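## Task

Put the cartridge marked with a broad blue band into the sealant gun. Seat it all the way forward in the cup of the front ring, with its nozzle sticking out through that ring. The plunger rod can only be pulled back while its small thumb plate, just behind the handle, is held pushed toward the gun's front. The loaded gun must end up resting on the table itself, not leaning on anything. Then state that you are done.

## Robot and tools

Robot: two arms, left_arm and right_arm, each a six-joint arm ending in a parallel two-finger gripper with a wrist camera. Calibrated root links in the scene frame: left_arm at (-0.034, +0.318, +0.010) m, right_arm at (-0.046, -0.330, +0.043) m, both nearly unrotated.

Scene frame: origin at table-top height, halfway between the two nominal bases; +x points out over the table, +z up, and left_arm sits on the +y side (arm names do not match image sides). All hand poses, targets and velocities use this frame. On a gripper, the fingers extend along its local +z and close along its local y. end_effector_position is the spot between the finger pads, roughly 1 cm short of the tips.

Row layout (used by both motion tools): 16 numbers. First left_arm: x, y, z in metres, then orientation quaternion qw, qx, qy, qz (w first), then opening. Then the same eight for right_arm. Position and quaternion are absolute poses in the scene frame, not offsets. Opening runs from -1 (closed) to +1 (open, 0.094 m). Both arms must always be filled in; to keep an arm still, repeat the pose it reported in the last result before it was parked, plus its current opening command (a 0 is a real command, not 'no change'). Reuse your own commanded quaternion to hold orientation rather than the drifting measured one.

execute_actions: argument actions is a list of actions; each action is a table of at most 15 rows, one row per 1/30 s control step; if fewer than 15 rows are given, the last one is held to fill the 15 steps (0.5 s per action). An empty list just reports state. Every target must lie within 0.6 m of that gripper's current position along each of its own axes, or the action is rejected for both arms. cameras picks image sources (omit or ["all"] for all, [] for none).

move: target is one row or a list of up to 15 rows (absolute poses as above). Each gripper travels in a straight line from its Hand target, turning the short way. speed: m/s, 0.002 to 0.5, default 0.25 (rotation capped at twice that in rad/s); one value or one per target. blend: corner-rounding radius in metres for lists, default 0. opening_speed: change per second on the -1..+1 scale, at least 0.2; use a low value to close gently on fragile items. blocking=false returns after about 0.5 s while the motion continues; a new move then takes over smoothly. Paths do not avoid obstacles or the other arm, cap at 10 s, and the gripper can lag or overshoot, more so when fast or with the arm stretched. Avoid paths passing near an arm's own base. Opening changes in a later list row are applied only after all arms come to rest there. The result adds a move: line giving the outcome (done, off_target, moving, held, fault) and limits (paced = pose clipped, held = steps withheld).

wait: seconds 0 to 10; arms hold their last command. stop: brakes a running move. zoom_image: camera name and region [x0, y0, x1, y1] in pixels, origin top-left, at most 504 by 504, taken from that camera's latest image. read_manual: section "licences" only, no motion. finished_scene: scene is 1 or 2; ends the current scene permanently.

Controller behaviour: each step the commanded pose is clipped to within 100 mm and 20 degrees of the measured pose, so one action may stop short; the Hand target line shows where the arm is really headed, so send the remainder next. Friction and weight can leave a gripper a centimetre or more off target without any contact.

Result lines: end_effector_position and end_effector_quat_wxyz per arm; Hand target; Tool commands (current gripper commands); grip_measured (opening on the command scale, slightly wide when empty, a few hundredths narrower than a squeezed part); the final Joint positions number is the opening in metres; Joint velocities may read within noise; joint torques include gravity, have offsets and noise, and joints 1 to 3 wrap sign beyond ±28 N m; grip_effort_nm is gripper motor effort (negative closing), not a pad force. Grip force is about 50 to 64 N per pad; release by commanding well above grip_measured.

Cameras: cam_head_left, cam_head_right, cam_high, cam_low, cam_left_wrist, cam_right_wrist, each 896x504; calibrations are approximate and wrist images may lag during motion.

Heat: holding loads, stretching out or pushing into unreachable poses warms motors; MOTOR HOT appears at 75 °C, at 90 °C the arm folds away and idles, at 100 °C it goes limp.

Avoid: dropping parts, opening on a moving part, fast impacts, hard presses, arm-on-arm contact (may end the scene), and anything leaving the table. Brief external tugs on held or loose objects can occur. For the gun, keep the thumb plate pushed toward the front while drawing the rod back, then seat the cartridge and set the gun flat on the table.

Each tool is called after "Emit:" as name(argument=value, ...) on one line, values as JSON.

## Session

Emit:
execute_actions(actions=[])

Scene clock: 0.00 s.
left_arm: end_effector_position=(+0.3639, +0.3249, +0.1103) grip_measured=+1.000 grip_effort_nm=n/a end_effector_quat_wxyz=(+0.579, -0.034, +0.811, +0.070) | right_arm: end_effector_position=(+0.3473, -0.3025, +0.1341) grip_measured=+1.000 grip_effort_nm=n/a end_effector_quat_wxyz=(+0.598, -0.035, +0.800, -0.002)
Joint positions: left_arm=[-0.091 1.552 0.382 0.835 -0.242 -0.005 0.094] | right_arm=[0.099 1.621 0.317 1.016 0.044 -0.034 0.094]
Joint velocities: within noise
Joint torques (N m): no reading
Heat: left arm: 45 °C; right arm: 46 °C.
Hand target: left_arm +0.3683, +0.3248, +0.1223; +0.594, -0.038, +0.801, +0.068 | right_arm +0.3493, -0.3024, +0.1394; +0.604, -0.034, +0.796, -0.002
Tool commands: left_gripper/opening=+1.0 right_gripper/opening=+1.0

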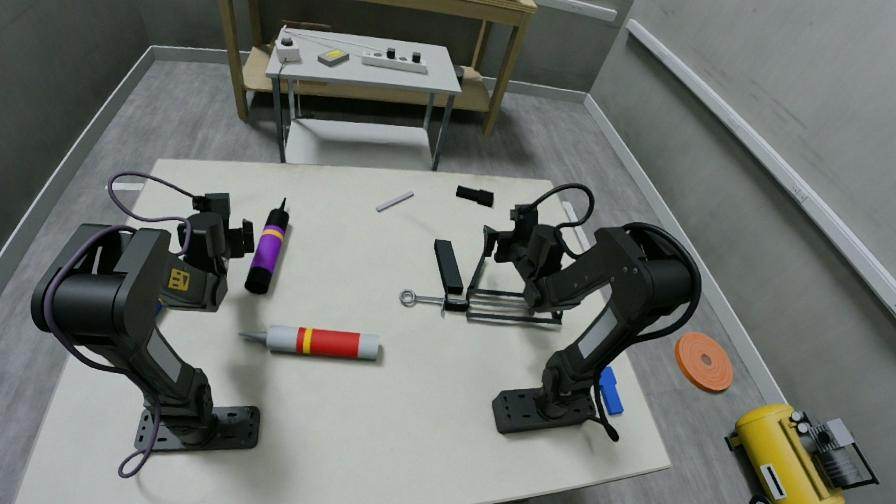

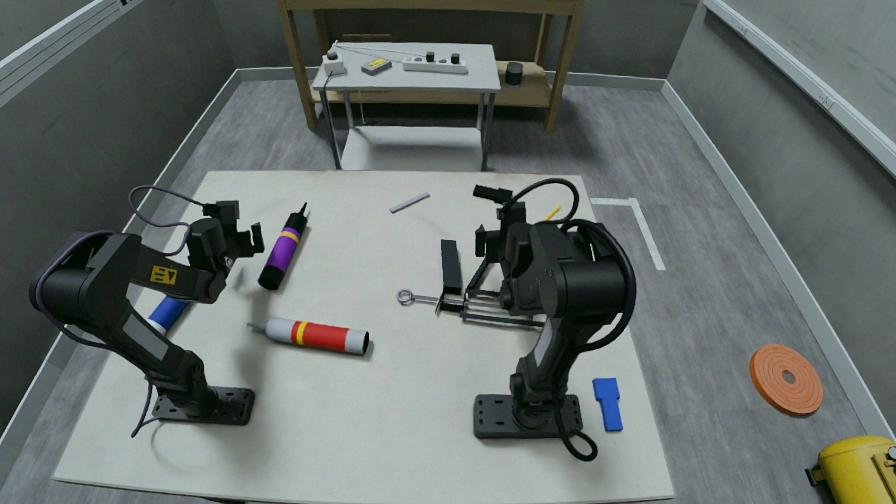

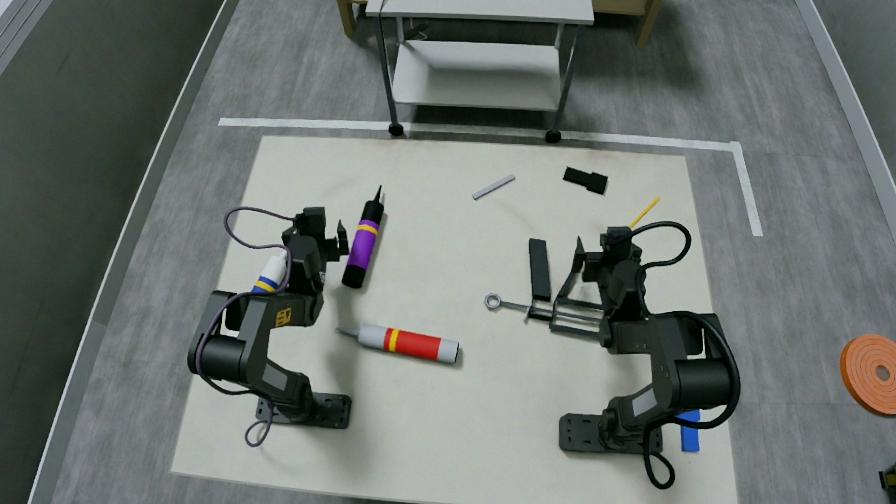

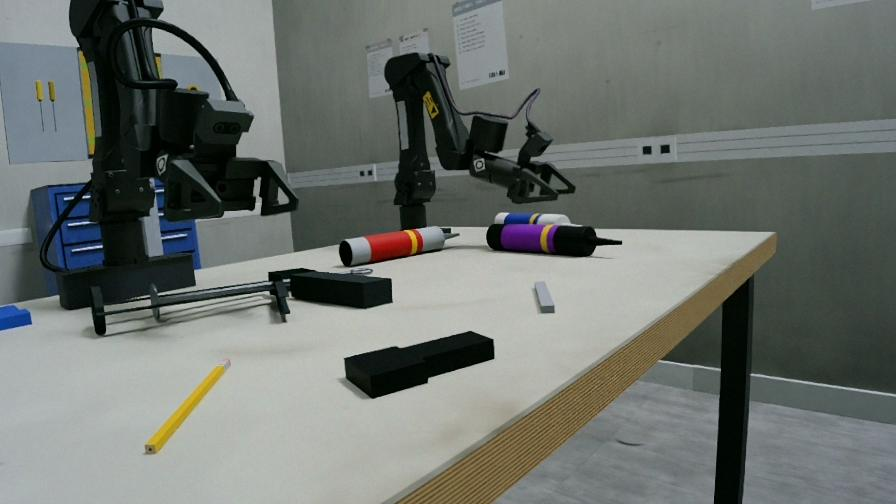

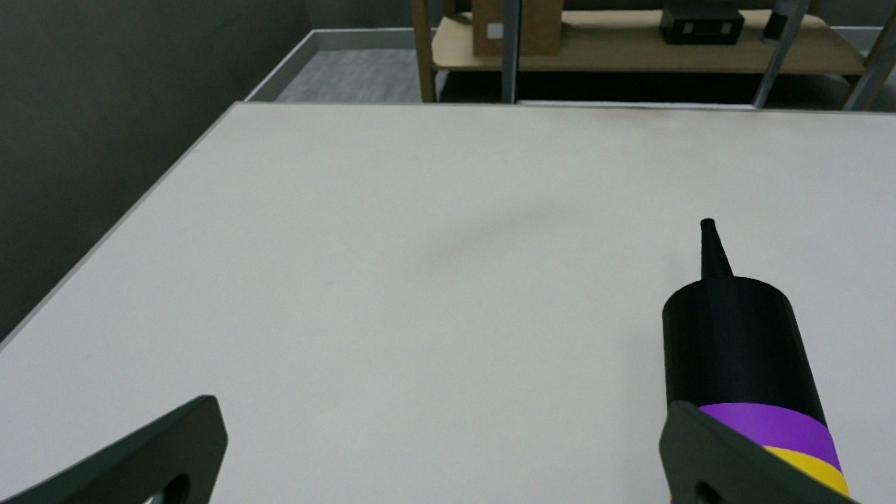

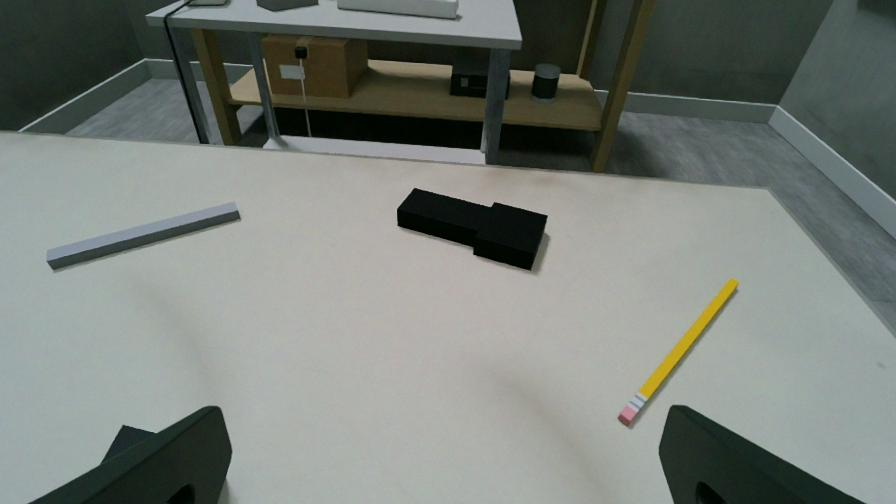

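Emit:
zoom_image(camera="cam_high", region=[470, 220, 730, 370])

Emit:
zoom_image(camera="cam_low", region=[0, 200, 400, 424])

Emit:
zoom_image(camera="cam_high", region=[200, 180, 460, 330])

Emit:
zoom_image(camera="cam_head_left", region=[380, 220, 600, 350])

Scaled by 1.938 from the camera's 896x504 image, which has a finer 1280x720 frame.

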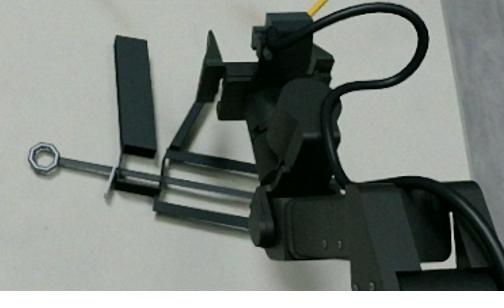

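Scaled by 1.260 from the camera's 896x504 image, which has a finer 1280x720 frame.

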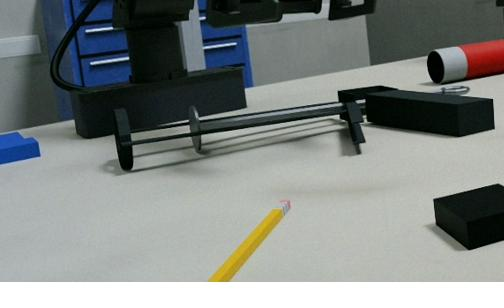

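Scaled by 1.938 from the camera's 896x504 image, which has a finer 1280x720 frame.

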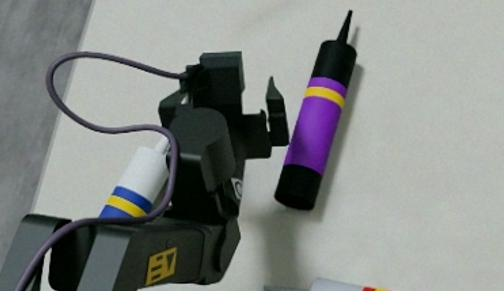

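Scaled by 2.291 from the camera's 896x504 image, which has a finer 1280x720 frame.

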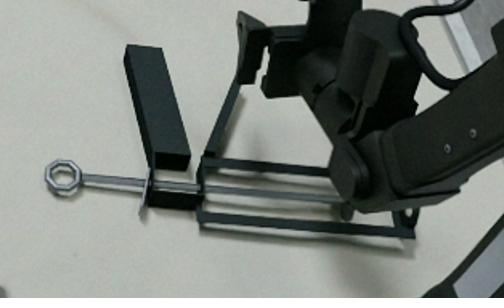

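Emit:
move(target=[0.22, 0.15, 0.38, 0.594, -0.038, 0.801, 0.068, 1, 0.2, -0.50, 0.38, 0.604, -0.034, 0.796, -0.002, 1])

Scene clock: 32.00 s.
left_arm: end_effector_position=(+0.2226, +0.1443, +0.3707) grip_measured=+1.000 grip_effort_nm=0.012 end_effector_quat_wxyz=(+0.591, -0.025, +0.804, +0.065) | right_arm: end_effector_position=(+0.2032, -0.5058, +0.3730) grip_measured=+1.000 grip_effort_nm=0.022 end_effector_quat_wxyz=(+0.604, -0.018, +0.797, -0.005)
Joint positions: left_arm=[-1.154 1.25 1.402 -0.998 -1.169 -0.726 0.094] | right_arm=[-1.154 1.079 1.115 -0.672 -1.099 -0.614 0.094]
Joint velocities: within noise
Joint torques (N m): left_arm=[-0.23 -2.65 9.2 0.63 -0.65 -0.17] | right_arm=[-0.38 -1.77 9.47 0.91 -0.52 -0.17]
Heat: left arm: 50 °C; right arm: 50 °C.
Hand target: left_arm +0.2225, +0.1494, +0.3809; +0.598, -0.034, +0.798, +0.072 | right_arm +0.2024, -0.5013, +0.3815; +0.609, -0.027, +0.793, +0.000
Off the commanded pose: left_arm 0.011 m, 2 deg | right_arm 0.010 m, 2 deg.
move: off_target (left_arm)
camera_calibration:
cam_left_wrist: T_world_to_cam=[[0.126082, -0.989727, -0.0674151, 0.138531], [-0.706965, -0.0419714, -0.706002, 0.46017], [0.695919, 0.136674, -0.704994, 0.175224], [0, 0, 0, 1]] pos_world=[0.185916, 0.132473, 0.457751]
cam_right_wrist: T_world_to_cam=[[0.0089783, -0.99975, 0.0204964, -0.514728], [-0.637062, -0.0215178, -0.770512, 0.446095], [0.77076, -0.00613959, -0.637096, 0.160468], [0, 0, 0, 1]] pos_world=[0.165129, -0.504015, 0.456505]

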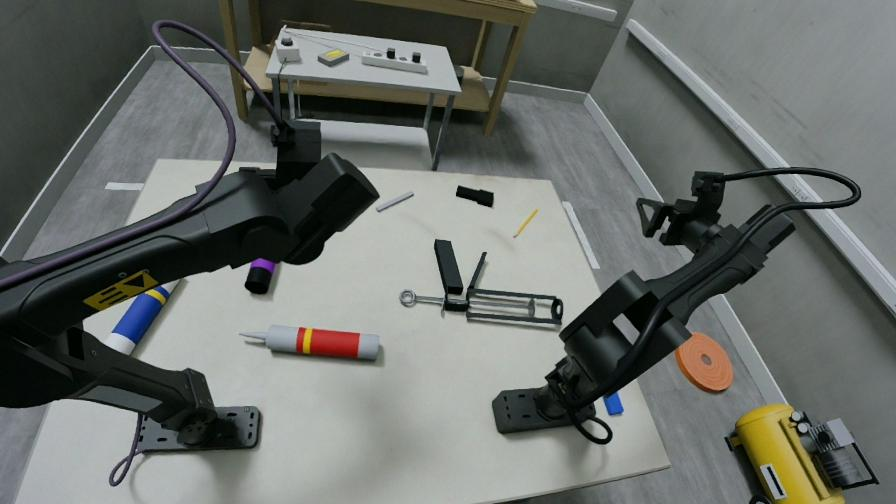

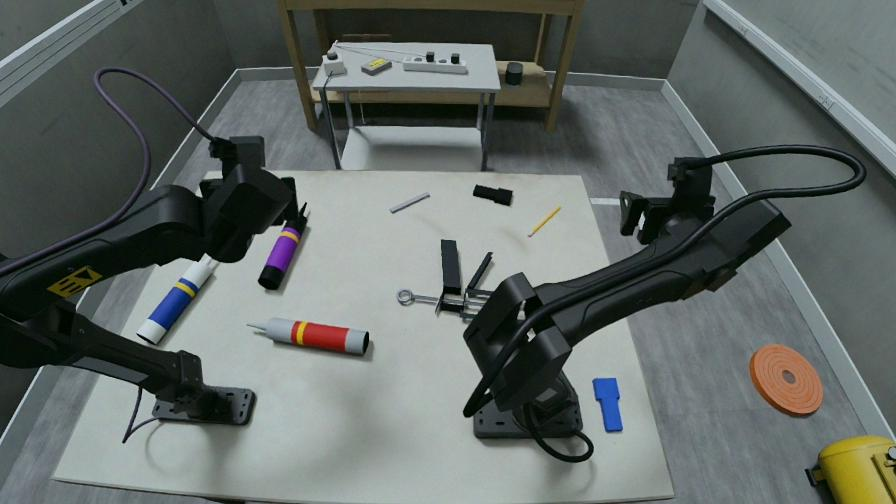

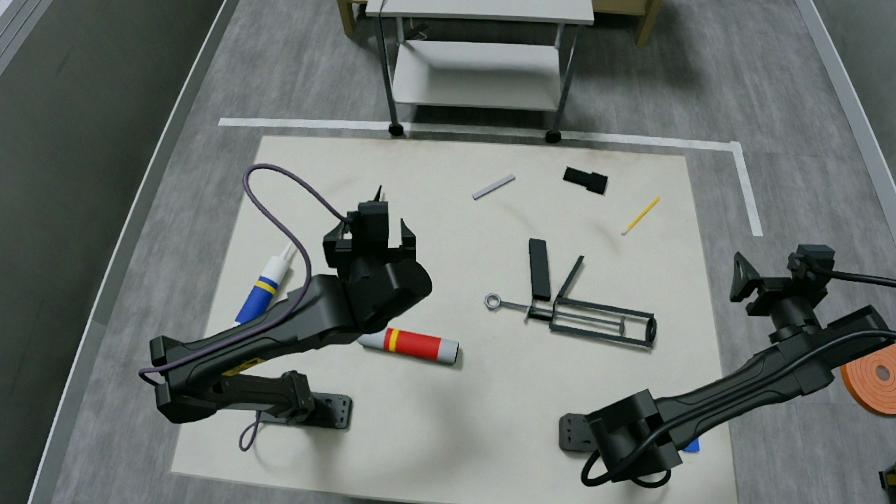

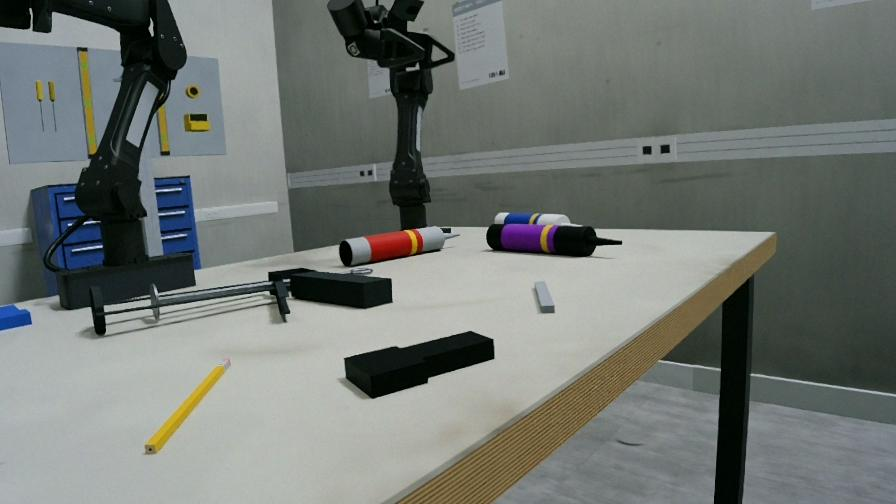

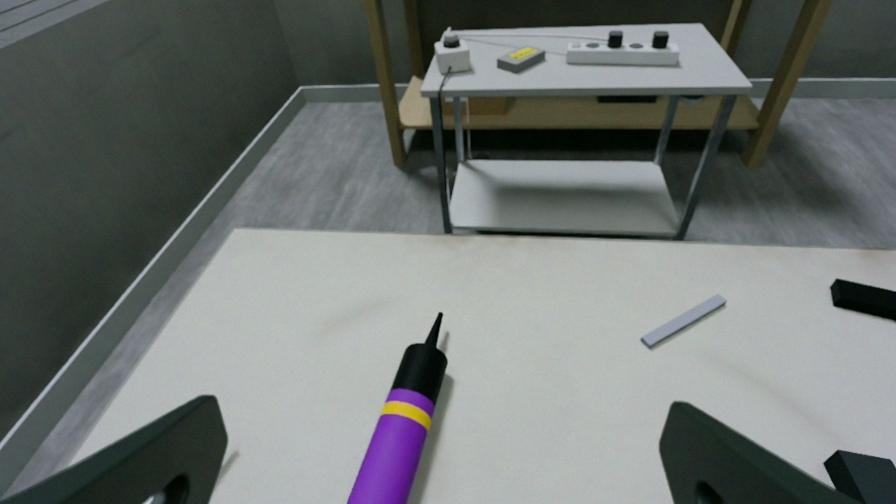

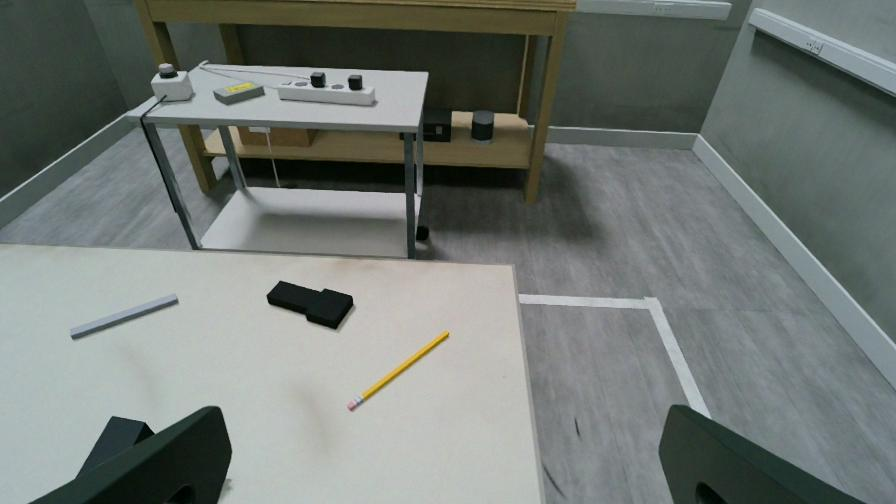

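Emit:
zoom_image(camera="cam_high", region=[470, 220, 680, 360])

Emit:
zoom_image(camera="cam_head_left", region=[390, 220, 590, 340])

Emit:
zoom_image(camera="cam_low", region=[70, 250, 400, 350])

Emit:
zoom_image(camera="cam_head_right", region=[120, 160, 380, 360])

Scaled by 2.400 from the camera's 896x504 image, which has a finer 1280x720 frame.

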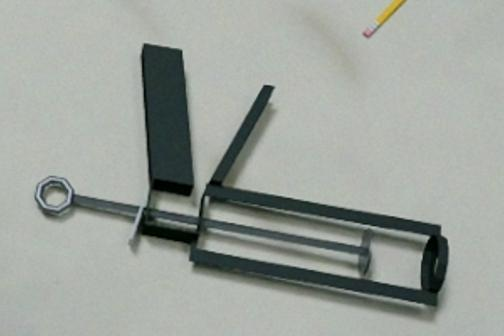

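Scaled by 2.520 from the camera's 896x504 image, which has a finer 1280x720 frame.

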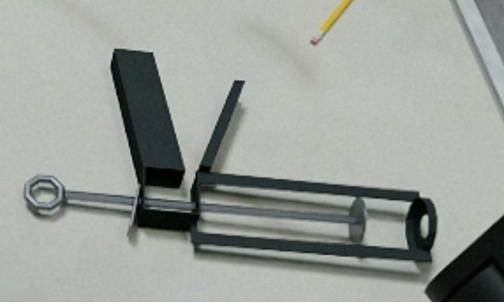

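Scaled by 1.527 from the camera's 896x504 image, which has a finer 1280x720 frame.

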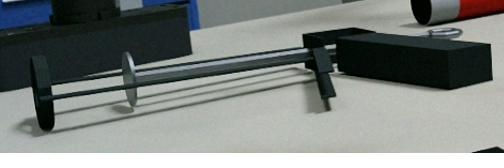

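Scaled by 1.938 from the camera's 896x504 image, which has a finer 1280x720 frame.

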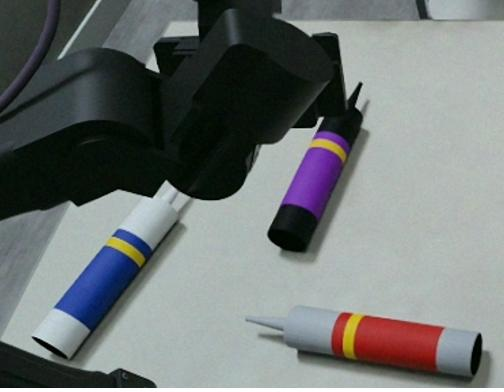

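Emit:
move(target=[0.27, 0.40, 0.28, 0, 0, 1, 0, 1, 0.25, -0.26, 0.25, 0, 0, 1, 0, 1])

Scene clock: 108.80 s.
left_arm: end_effector_position=(+0.2692, +0.4036, +0.2744) grip_measured=+1.000 grip_effort_nm=0.017 end_effector_quat_wxyz=(+0.134, -0.009, +0.990, +0.033) | right_arm: end_effector_position=(+0.2470, -0.2614, +0.2448) grip_measured=+1.000 grip_effort_nm=0.022 end_effector_quat_wxyz=(+0.026, -0.011, +1.000, -0.005)
Joint positions: left_arm=[0.277 1.593 1.853 -1.553 0.006 0.256 0.094] | right_arm=[0.251 1.668 1.704 -1.557 0.021 0.216 0.094]
Joint velocities: within noise
Joint torques (N m): left_arm=[0.35 -5.03 8.47 0.36 0.08 0.12] | right_arm=[0.27 -6.35 8.34 0.11 -0.06 0.13]
Heat: left arm: 40 °C; right arm: 42 °C.
Hand target: left_arm +0.2682, +0.4022, +0.2802; +0.135, -0.003, +0.990, +0.029 | right_arm +0.2478, -0.2589, +0.2505; +0.030, -0.005, +1.000, +0.000
Off the commanded pose: left_arm 0.007 m, 16 deg | right_arm 0.006 m, 3 deg.
joint sent to its limit (left arm) — joint 4 (wrist pitch), lower limit. The joint targets are off in orientation, not in position.
joint sent to its limit (right arm) — joint 4 (wrist pitch), lower limit. The joint targets are off in orientation, not in position.
move: off_target (left_arm, right_arm)
camera_calibration:
cam_left_wrist: T_world_to_cam=[[0.0383835, -0.996962, -0.067773, 0.409409], [-0.975438, -0.0521039, 0.214022, 0.259897], [-0.216903, 0.0578934, -0.974475, 0.390954], [0, 0, 0, 1]] pos_world=[0.322598, 0.399074, 0.353098]
cam_right_wrist: T_world_to_cam=[[0.00716922, -0.999781, 0.0196404, -0.267562], [-0.934313, 0.000302675, 0.356454, 0.183664], [-0.356382, -0.0209058, -0.934106, 0.393852], [0, 0, 0, 1]] pos_world=[0.31388, -0.259325, 0.307687]

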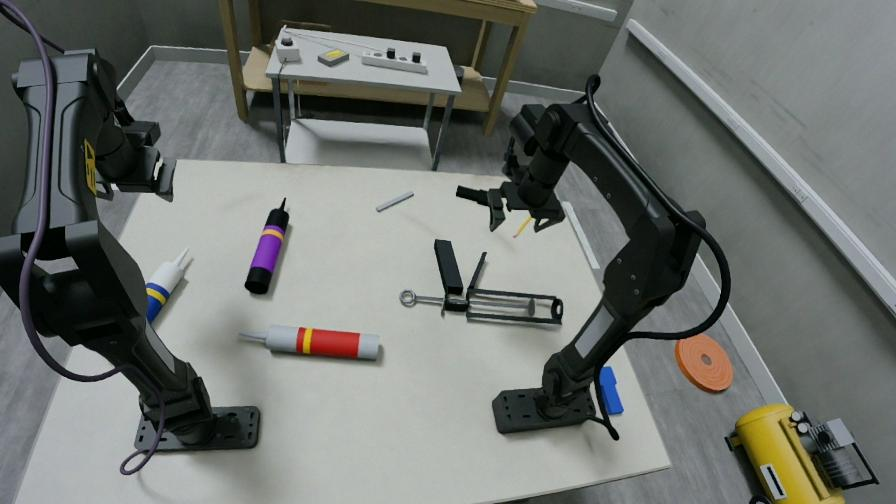

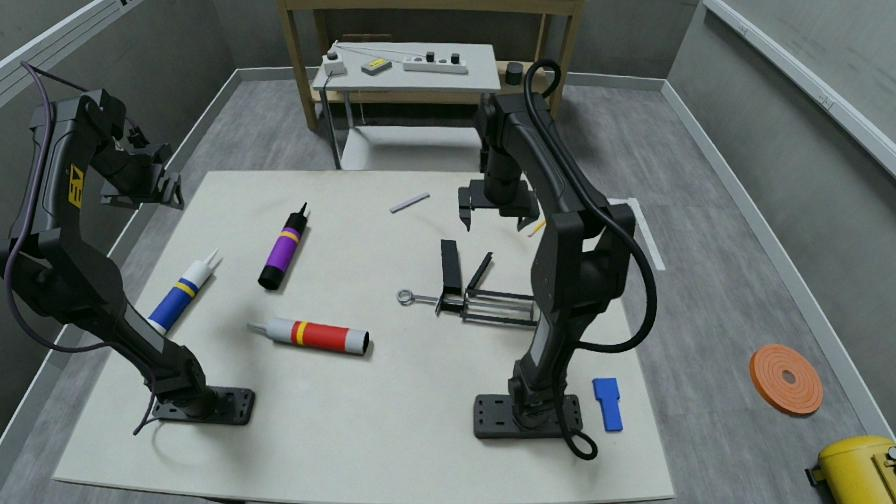

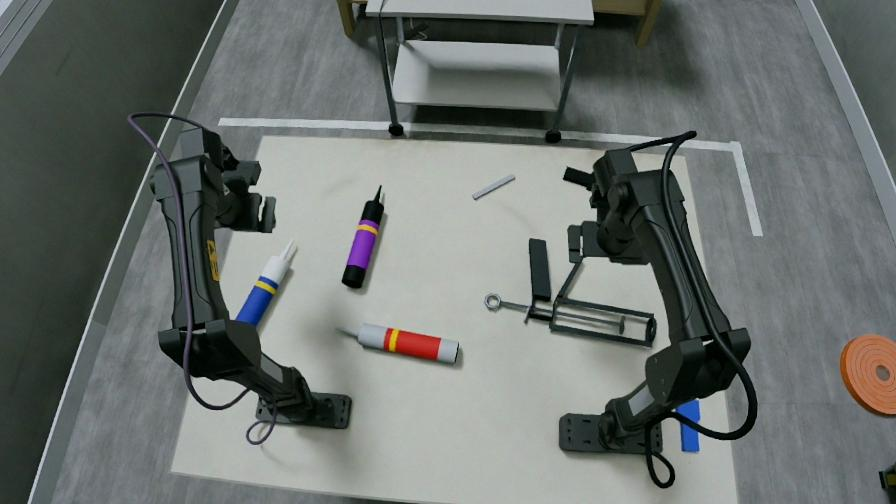

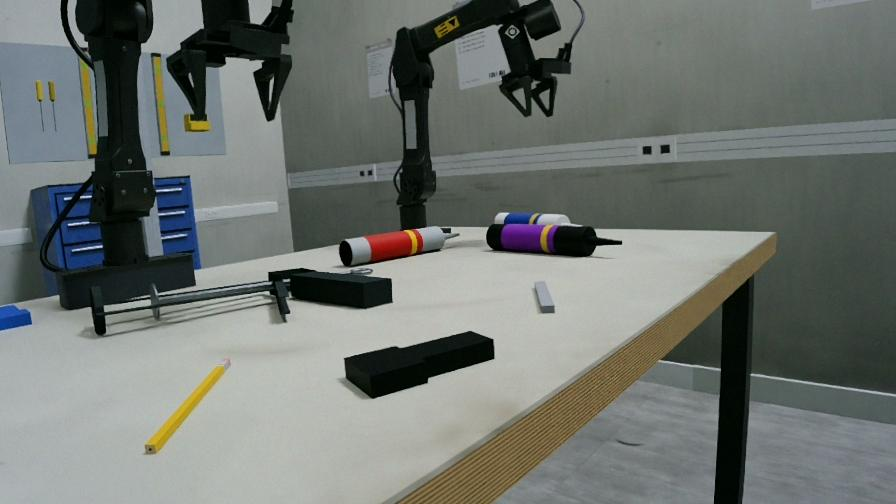

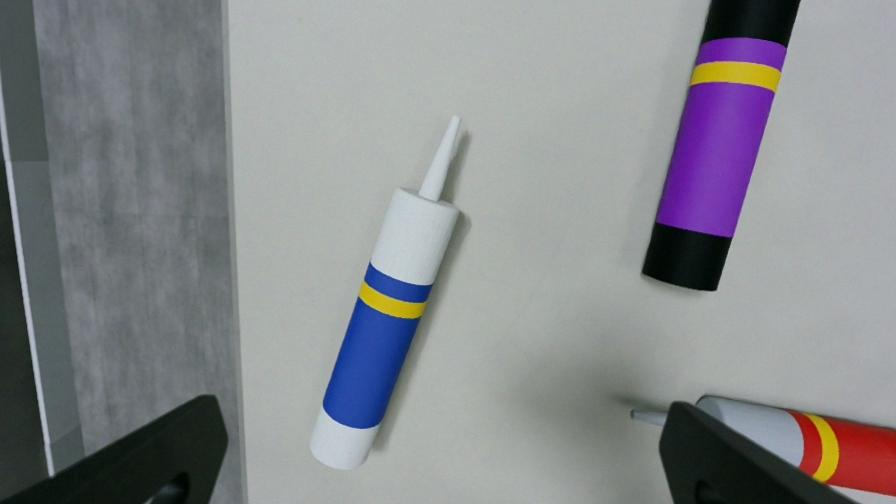

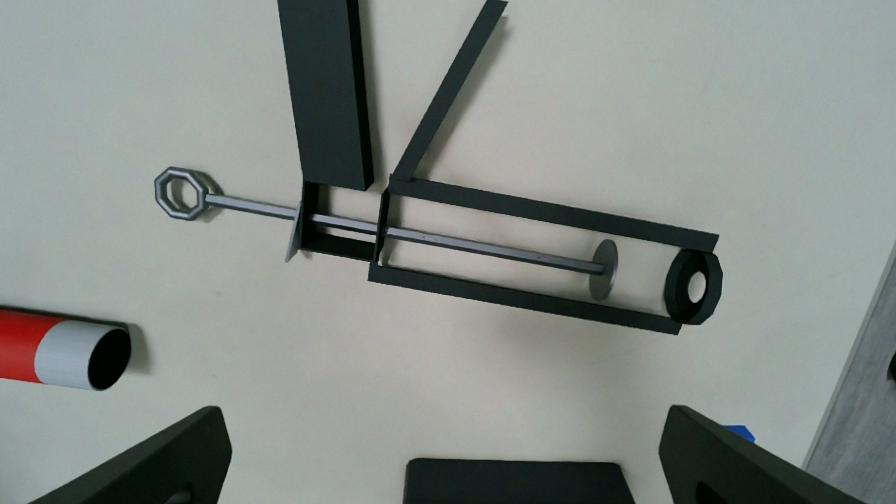

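Emit:
zoom_image(camera="cam_right_wrist", region=[130, 120, 470, 320])

Emit:
zoom_image(camera="cam_right_wrist", region=[400, 160, 740, 360])

Scaled by 1.482 from the camera's 896x504 image, which has a finer 1280x720 frame.

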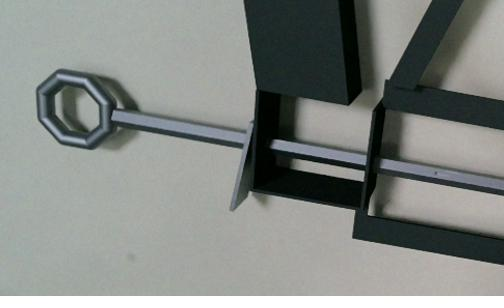

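Scaled by 1.482 from the camera's 896x504 image, which has a finer 1280x720 frame.

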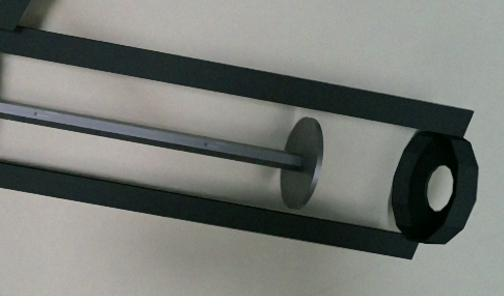

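Emit:
move(target=[0.27, 0.40, 0.28, 0, 0, 1, 0, 1, 0.18, -0.20, 0.14, 0, 0, 1, 0, 1], cameras=["cam_right_wrist","cam_high"])

Emit:
zoom_image(camera="cam_right_wrist", region=[230, 60, 670, 360])

Scene clock: 274.50 s.
left_arm: end_effector_position=(+0.2705, +0.3989, +0.2744) grip_measured=+1.000 grip_effort_nm=0.012 end_effector_quat_wxyz=(+0.134, -0.001, +0.990, +0.032) | right_arm: end_effector_position=(+0.1786, -0.2023, +0.1370) grip_measured=+1.000 grip_effort_nm=0.027 end_effector_quat_wxyz=(-0.013, -0.006, +1.000, -0.009)
Joint positions: left_arm=[0.262 1.593 1.853 -1.553 0.006 0.257 0.094] | right_arm=[0.527 1.559 1.159 -1.203 0.003 0.501 0.094]
Joint velocities: within noise
Joint torques (N m): left_arm=[-0.64 -4.56 8.54 0.34 -0.03 0.06] | right_arm=[0.62 -7.84 4.92 0.3 0 0.14]
Heat: left arm: 32 °C; right arm: 37 °C.
Hand target: left_arm +0.2706, +0.3977, +0.2794; +0.132, +0.004, +0.991, +0.034 | right_arm +0.1784, -0.2004, +0.1399; -0.001, -0.002, +1.000, -0.002
Off the commanded pose: left_arm 0.006 m, 16 deg | right_arm 0.004 m, 2 deg.
joint sent to its limit (left arm) — joint 4 (wrist pitch), lower limit. The joint targets are off in orientation, not in position.
move: off_target (left_arm)
camera_calibration:
cam_right_wrist: T_world_to_cam=[[-0.000161994, -0.999596, 0.0284196, -0.205714], [-0.903077, 0.0123518, 0.429301, 0.145051], [-0.429479, -0.0255955, -0.902714, 0.277822], [0, 0, 0, 1]] pos_world=[0.250278, -0.200311, 0.194369]
Images, in order (width x height): cam_high 896x504, cam_right_wrist 896x504.

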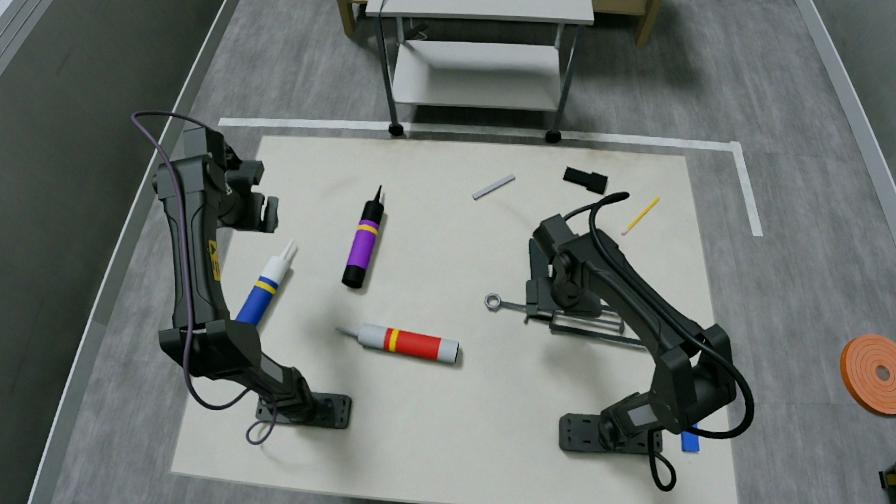

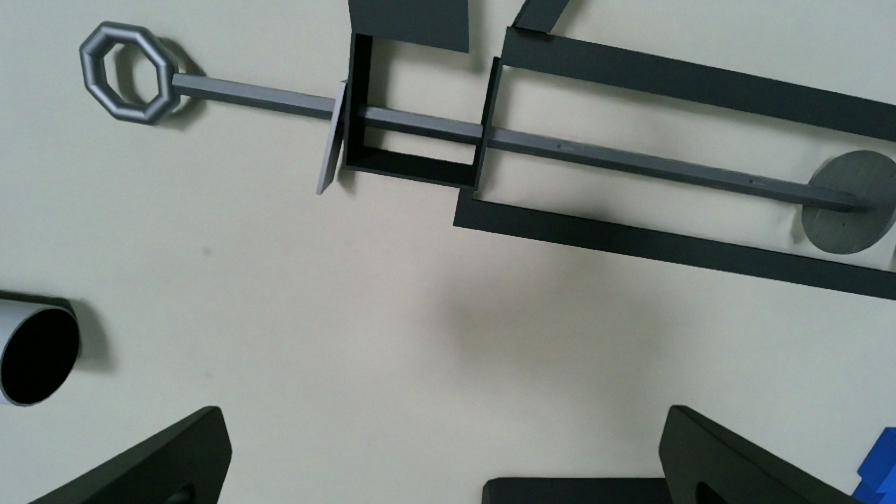

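Scaled by 1.145 from the camera's 896x504 image, which has a finer 1280x720 frame.

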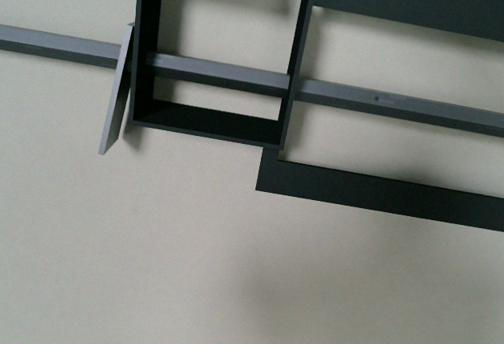

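Emit:
move(target=[0.27, 0.30, 0.28, 0.135, -0.003, 0.990, 0.029, 1, 0.211, -0.191, 0.09, 0, 0.083, 0.9965, 0, 1], cameras=["cam_right_wrist","cam_head_left"])

Emit:
zoom_image(camera="cam_right_wrist", region=[230, 200, 670, 500])

Scene clock: 403.63 s.
left_arm: end_effector_position=(+0.2804, +0.2962, +0.2748) grip_measured=+1.000 grip_effort_nm=0.002 end_effector_quat_wxyz=(+0.141, +0.003, +0.990, +0.020) | right_arm: end_effector_position=(+0.2104, -0.1920, +0.0932) grip_measured=+1.000 grip_effort_nm=0.022 end_effector_quat_wxyz=(+0.000, +0.076, +0.997, -0.002)
Joint positions: left_arm=[-0.109 1.593 1.853 -1.553 -0.069 -0.096 0.094] | right_arm=[0.504 1.696 1.126 -1.003 0.003 0.644 0.094]
Joint velocities: within noise
Joint torques (N m): left_arm=[-0.12 -7.41 5.33 0.33 -0.22 -0.16] | right_arm=[-0.51 -6.67 5.09 0.35 -0.04 0.13]
Heat: left arm: 32 °C; right arm: 35 °C.
Hand target: left_arm +0.2700, +0.3005, +0.2797; +0.139, -0.005, +0.990, +0.028 | right_arm +0.2117, -0.1926, +0.0904; +0.001, +0.087, +0.996, +0.001
Off the commanded pose: left_arm 0.012 m, 1 deg | right_arm 0.003 m, 1 deg.
joint sent to its limit (left arm) — joint 4 (wrist pitch), lower limit. The joint targets still meet the commanded pose.
move: off_target (left_arm)
camera_calibration:
cam_right_wrist: T_world_to_cam=[[-0.165595, -0.986092, 0.0141981, -0.155477], [-0.900329, 0.157037, 0.40589, 0.22182], [-0.402474, 0.0544302, -0.913812, 0.262923], [0, 0, 0, 1]] pos_world=[0.279784, -0.20246, 0.152435]
Images, in order (width x height): cam_head_left 896x504, cam_right_wrist 896x504.

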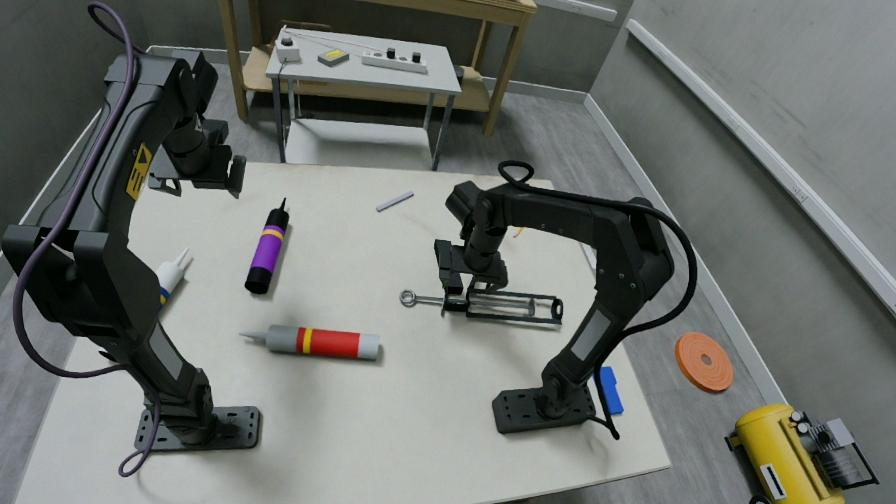

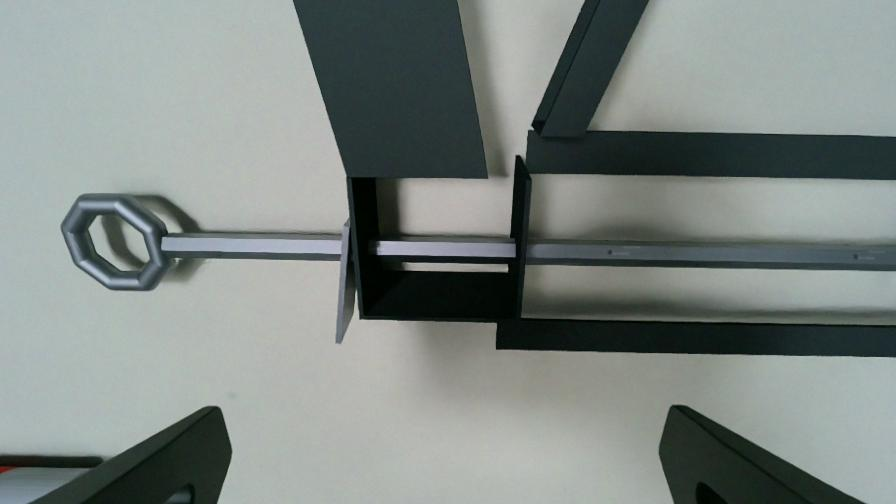

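Scaled by 1.145 from the camera's 896x504 image, which has a finer 1280x720 frame.

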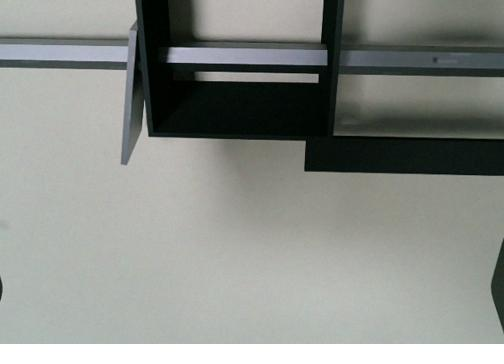

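Emit:
move(target=[[0.27, 0.30, 0.28, 0.135, -0.003, 0.990, 0.029, 1, 0.213, -0.189, 0.0375, 0, 0.083, 0.9965, 0, 1],[0.27, 0.30, 0.28, 0.135, -0.003, 0.990, 0.029, 1, 0.213, -0.189, 0.0375, 0, 0.083, 0.9965, 0, 0.25]], speed=0.1, opening_speed=1, cameras=["cam_right_wrist","cam_head_left","cam_low"])

Emit:
zoom_image(camera="cam_right_wrist", region=[200, 200, 700, 504])

Emit:
zoom_image(camera="cam_low", region=[70, 180, 400, 350])

Scene clock: 430.57 s.
left_arm: end_effector_position=(+0.2804, +0.2965, +0.2748) grip_measured=+1.000 grip_effort_nm=0.012 end_effector_quat_wxyz=(+0.141, +0.003, +0.990, +0.020) | right_arm: end_effector_position=(+0.2135, -0.1904, +0.0416) grip_measured=+0.252 grip_effort_nm=-0.100 end_effector_quat_wxyz=(+0.001, +0.076, +0.997, -0.001)
Joint positions: left_arm=[-0.109 1.593 1.853 -1.553 -0.07 -0.096 0.094] | right_arm=[0.504 1.791 1.014 -0.793 0.003 0.644 0.059]
Joint velocities: within noise
Joint torques (N m): left_arm=[-0.32 -7.32 5.52 0.35 -0.23 -0.11] | right_arm=[0.25 -6.72 4.67 0.36 -0.03 0.13]
Heat: left arm: 31 °C; right arm: 36 °C.
Hand target: left_arm +0.2703, +0.3000, +0.2797; +0.140, -0.003, +0.990, +0.029 | right_arm +0.2126, -0.1893, +0.0376; +0.000, +0.082, +0.997, +0.000
Off the commanded pose: left_arm 0.012 m, 1 deg | right_arm 0.004 m, 1 deg.
joint sent to its limit (left arm) — joint 4 (wrist pitch), lower limit. The joint targets still meet the commanded pose.
move: off_target (left_arm)
camera_calibration:
cam_right_wrist: T_world_to_cam=[[-0.16563, -0.986111, 0.0123234, -0.15248], [-0.901424, 0.156451, 0.40368, 0.24556], [-0.400001, 0.0557531, -0.914817, 0.216686], [0, 0, 0, 1]] pos_world=[0.282773, -0.200861, 0.100979]
Images, in order (width x height): cam_head_left 896x504, cam_low 896x504, cam_right_wrist 896x504.

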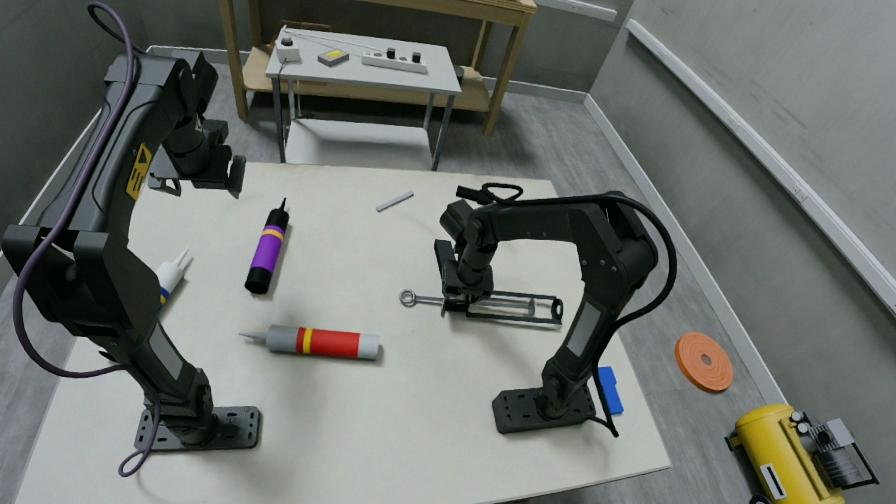

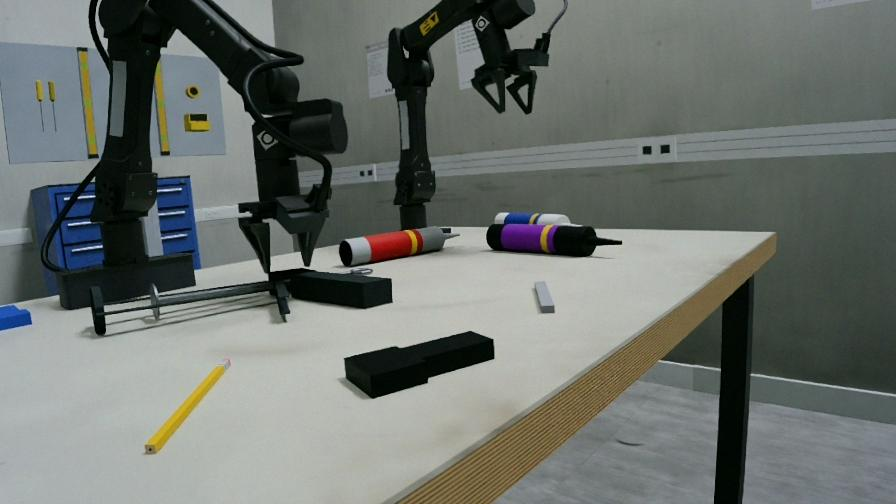

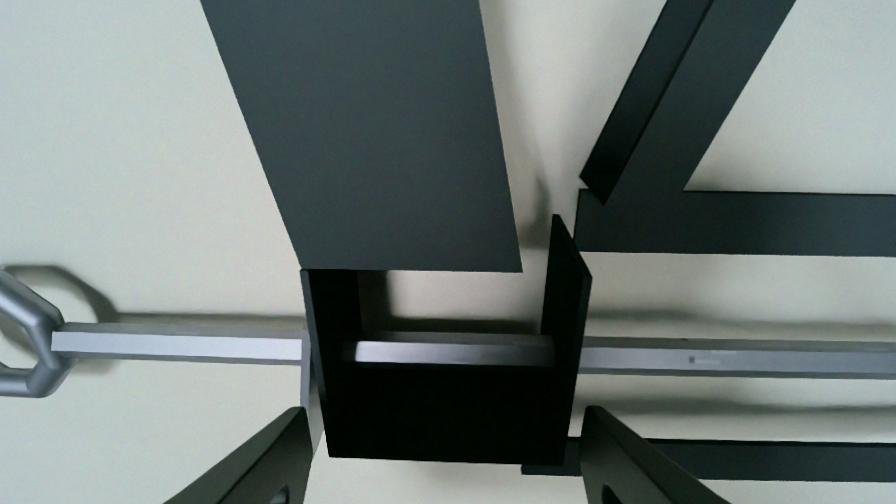

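Scaled by 1.008 from the camera's 896x504 image, which has a finer 1280x720 frame.

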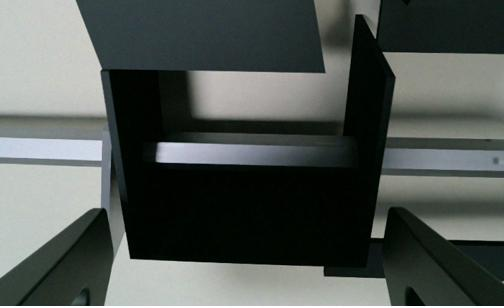

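Scaled by 1.527 from the camera's 896x504 image, which has a finer 1280x720 frame.

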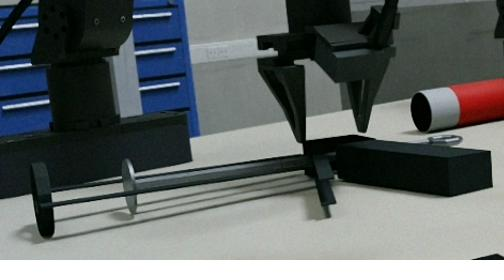

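Emit:
move(target=[[0.27, 0.30, 0.28, 0.135, -0.003, 0.990, 0.029, 1, 0.211, -0.190, 0.030, 0, 0.083, 0.9965, 0, 0.25],[0.27, 0.30, 0.28, 0.135, -0.003, 0.990, 0.029, 1, 0.211, -0.190, 0.030, 0, 0.083, 0.9965, 0, 0.15]], speed=0.1, opening_speed=0.5, cameras=["cam_right_wrist","cam_low"])

Emit:
zoom_image(camera="cam_low", region=[70, 180, 400, 350])

Scene clock: 453.07 s.
left_arm: end_effector_position=(+0.2804, +0.2965, +0.2748) grip_measured=+1.000 grip_effort_nm=0.012 end_effector_quat_wxyz=(+0.141, +0.003, +0.990, +0.020) | right_arm: end_effector_position=(+0.2125, -0.1904, +0.0353) grip_measured=+0.152 grip_effort_nm=-0.100 end_effector_quat_wxyz=(+0.003, +0.076, +0.997, +0.000)
Joint positions: left_arm=[-0.109 1.593 1.853 -1.553 -0.07 -0.096 0.094] | right_arm=[0.506 1.797 0.992 -0.761 0.003 0.646 0.054]
Joint velocities: within noise
Joint torques (N m): left_arm=[-0.23 -7.3 5.45 0.37 -0.2 -0.12] | right_arm=[0.28 -6.48 4.46 0.36 -0.03 0.13]
Heat: left arm: 32 °C; right arm: 35 °C.
Hand target: left_arm +0.2703, +0.3000, +0.2797; +0.140, -0.003, +0.990, +0.028 | right_arm +0.2105, -0.1899, +0.0302; +0.000, +0.082, +0.997, +0.000
Off the commanded pose: left_arm 0.012 m, 1 deg | right_arm 0.006 m, 1 deg.
joint sent to its limit (left arm) — joint 4 (wrist pitch), lower limit. The joint targets still meet the commanded pose.
move: off_target (left_arm)
camera_calibration:
cam_right_wrist: T_world_to_cam=[[-0.165675, -0.986135, 0.00950254, -0.152507], [-0.903056, 0.155575, 0.400358, 0.247477], [-0.396285, 0.0577479, -0.916309, 0.210166], [0, 0, 0, 1]] pos_world=[0.281504, -0.20103, 0.0949468]
Images, in order (width x height): cam_low 896x504, cam_right_wrist 896x504.

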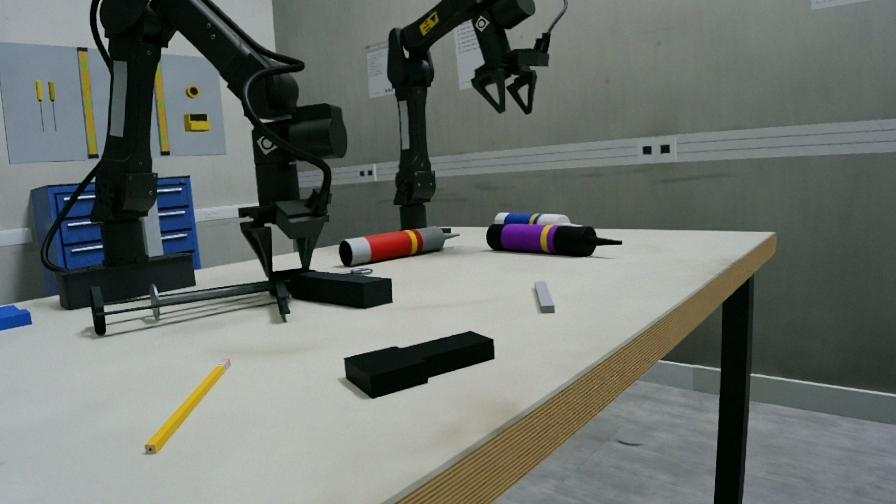

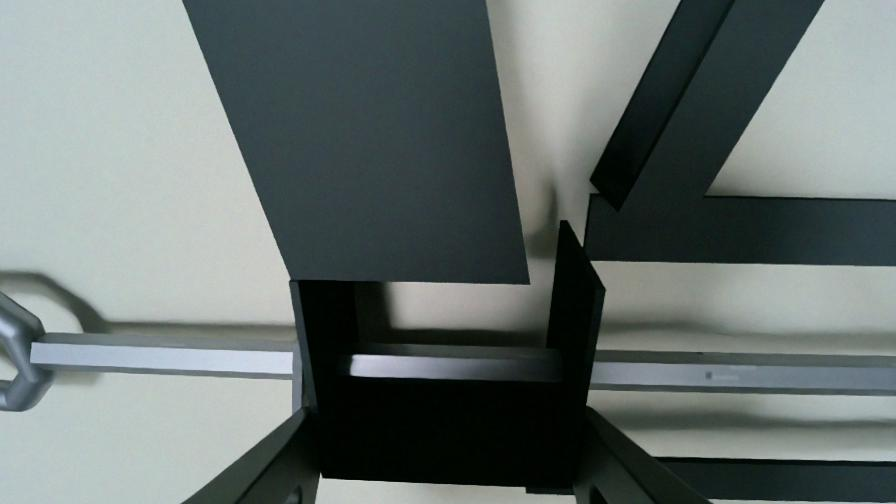

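Scaled by 1.527 from the camera's 896x504 image, which has a finer 1280x720 frame.

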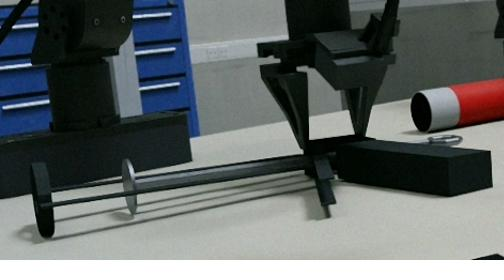

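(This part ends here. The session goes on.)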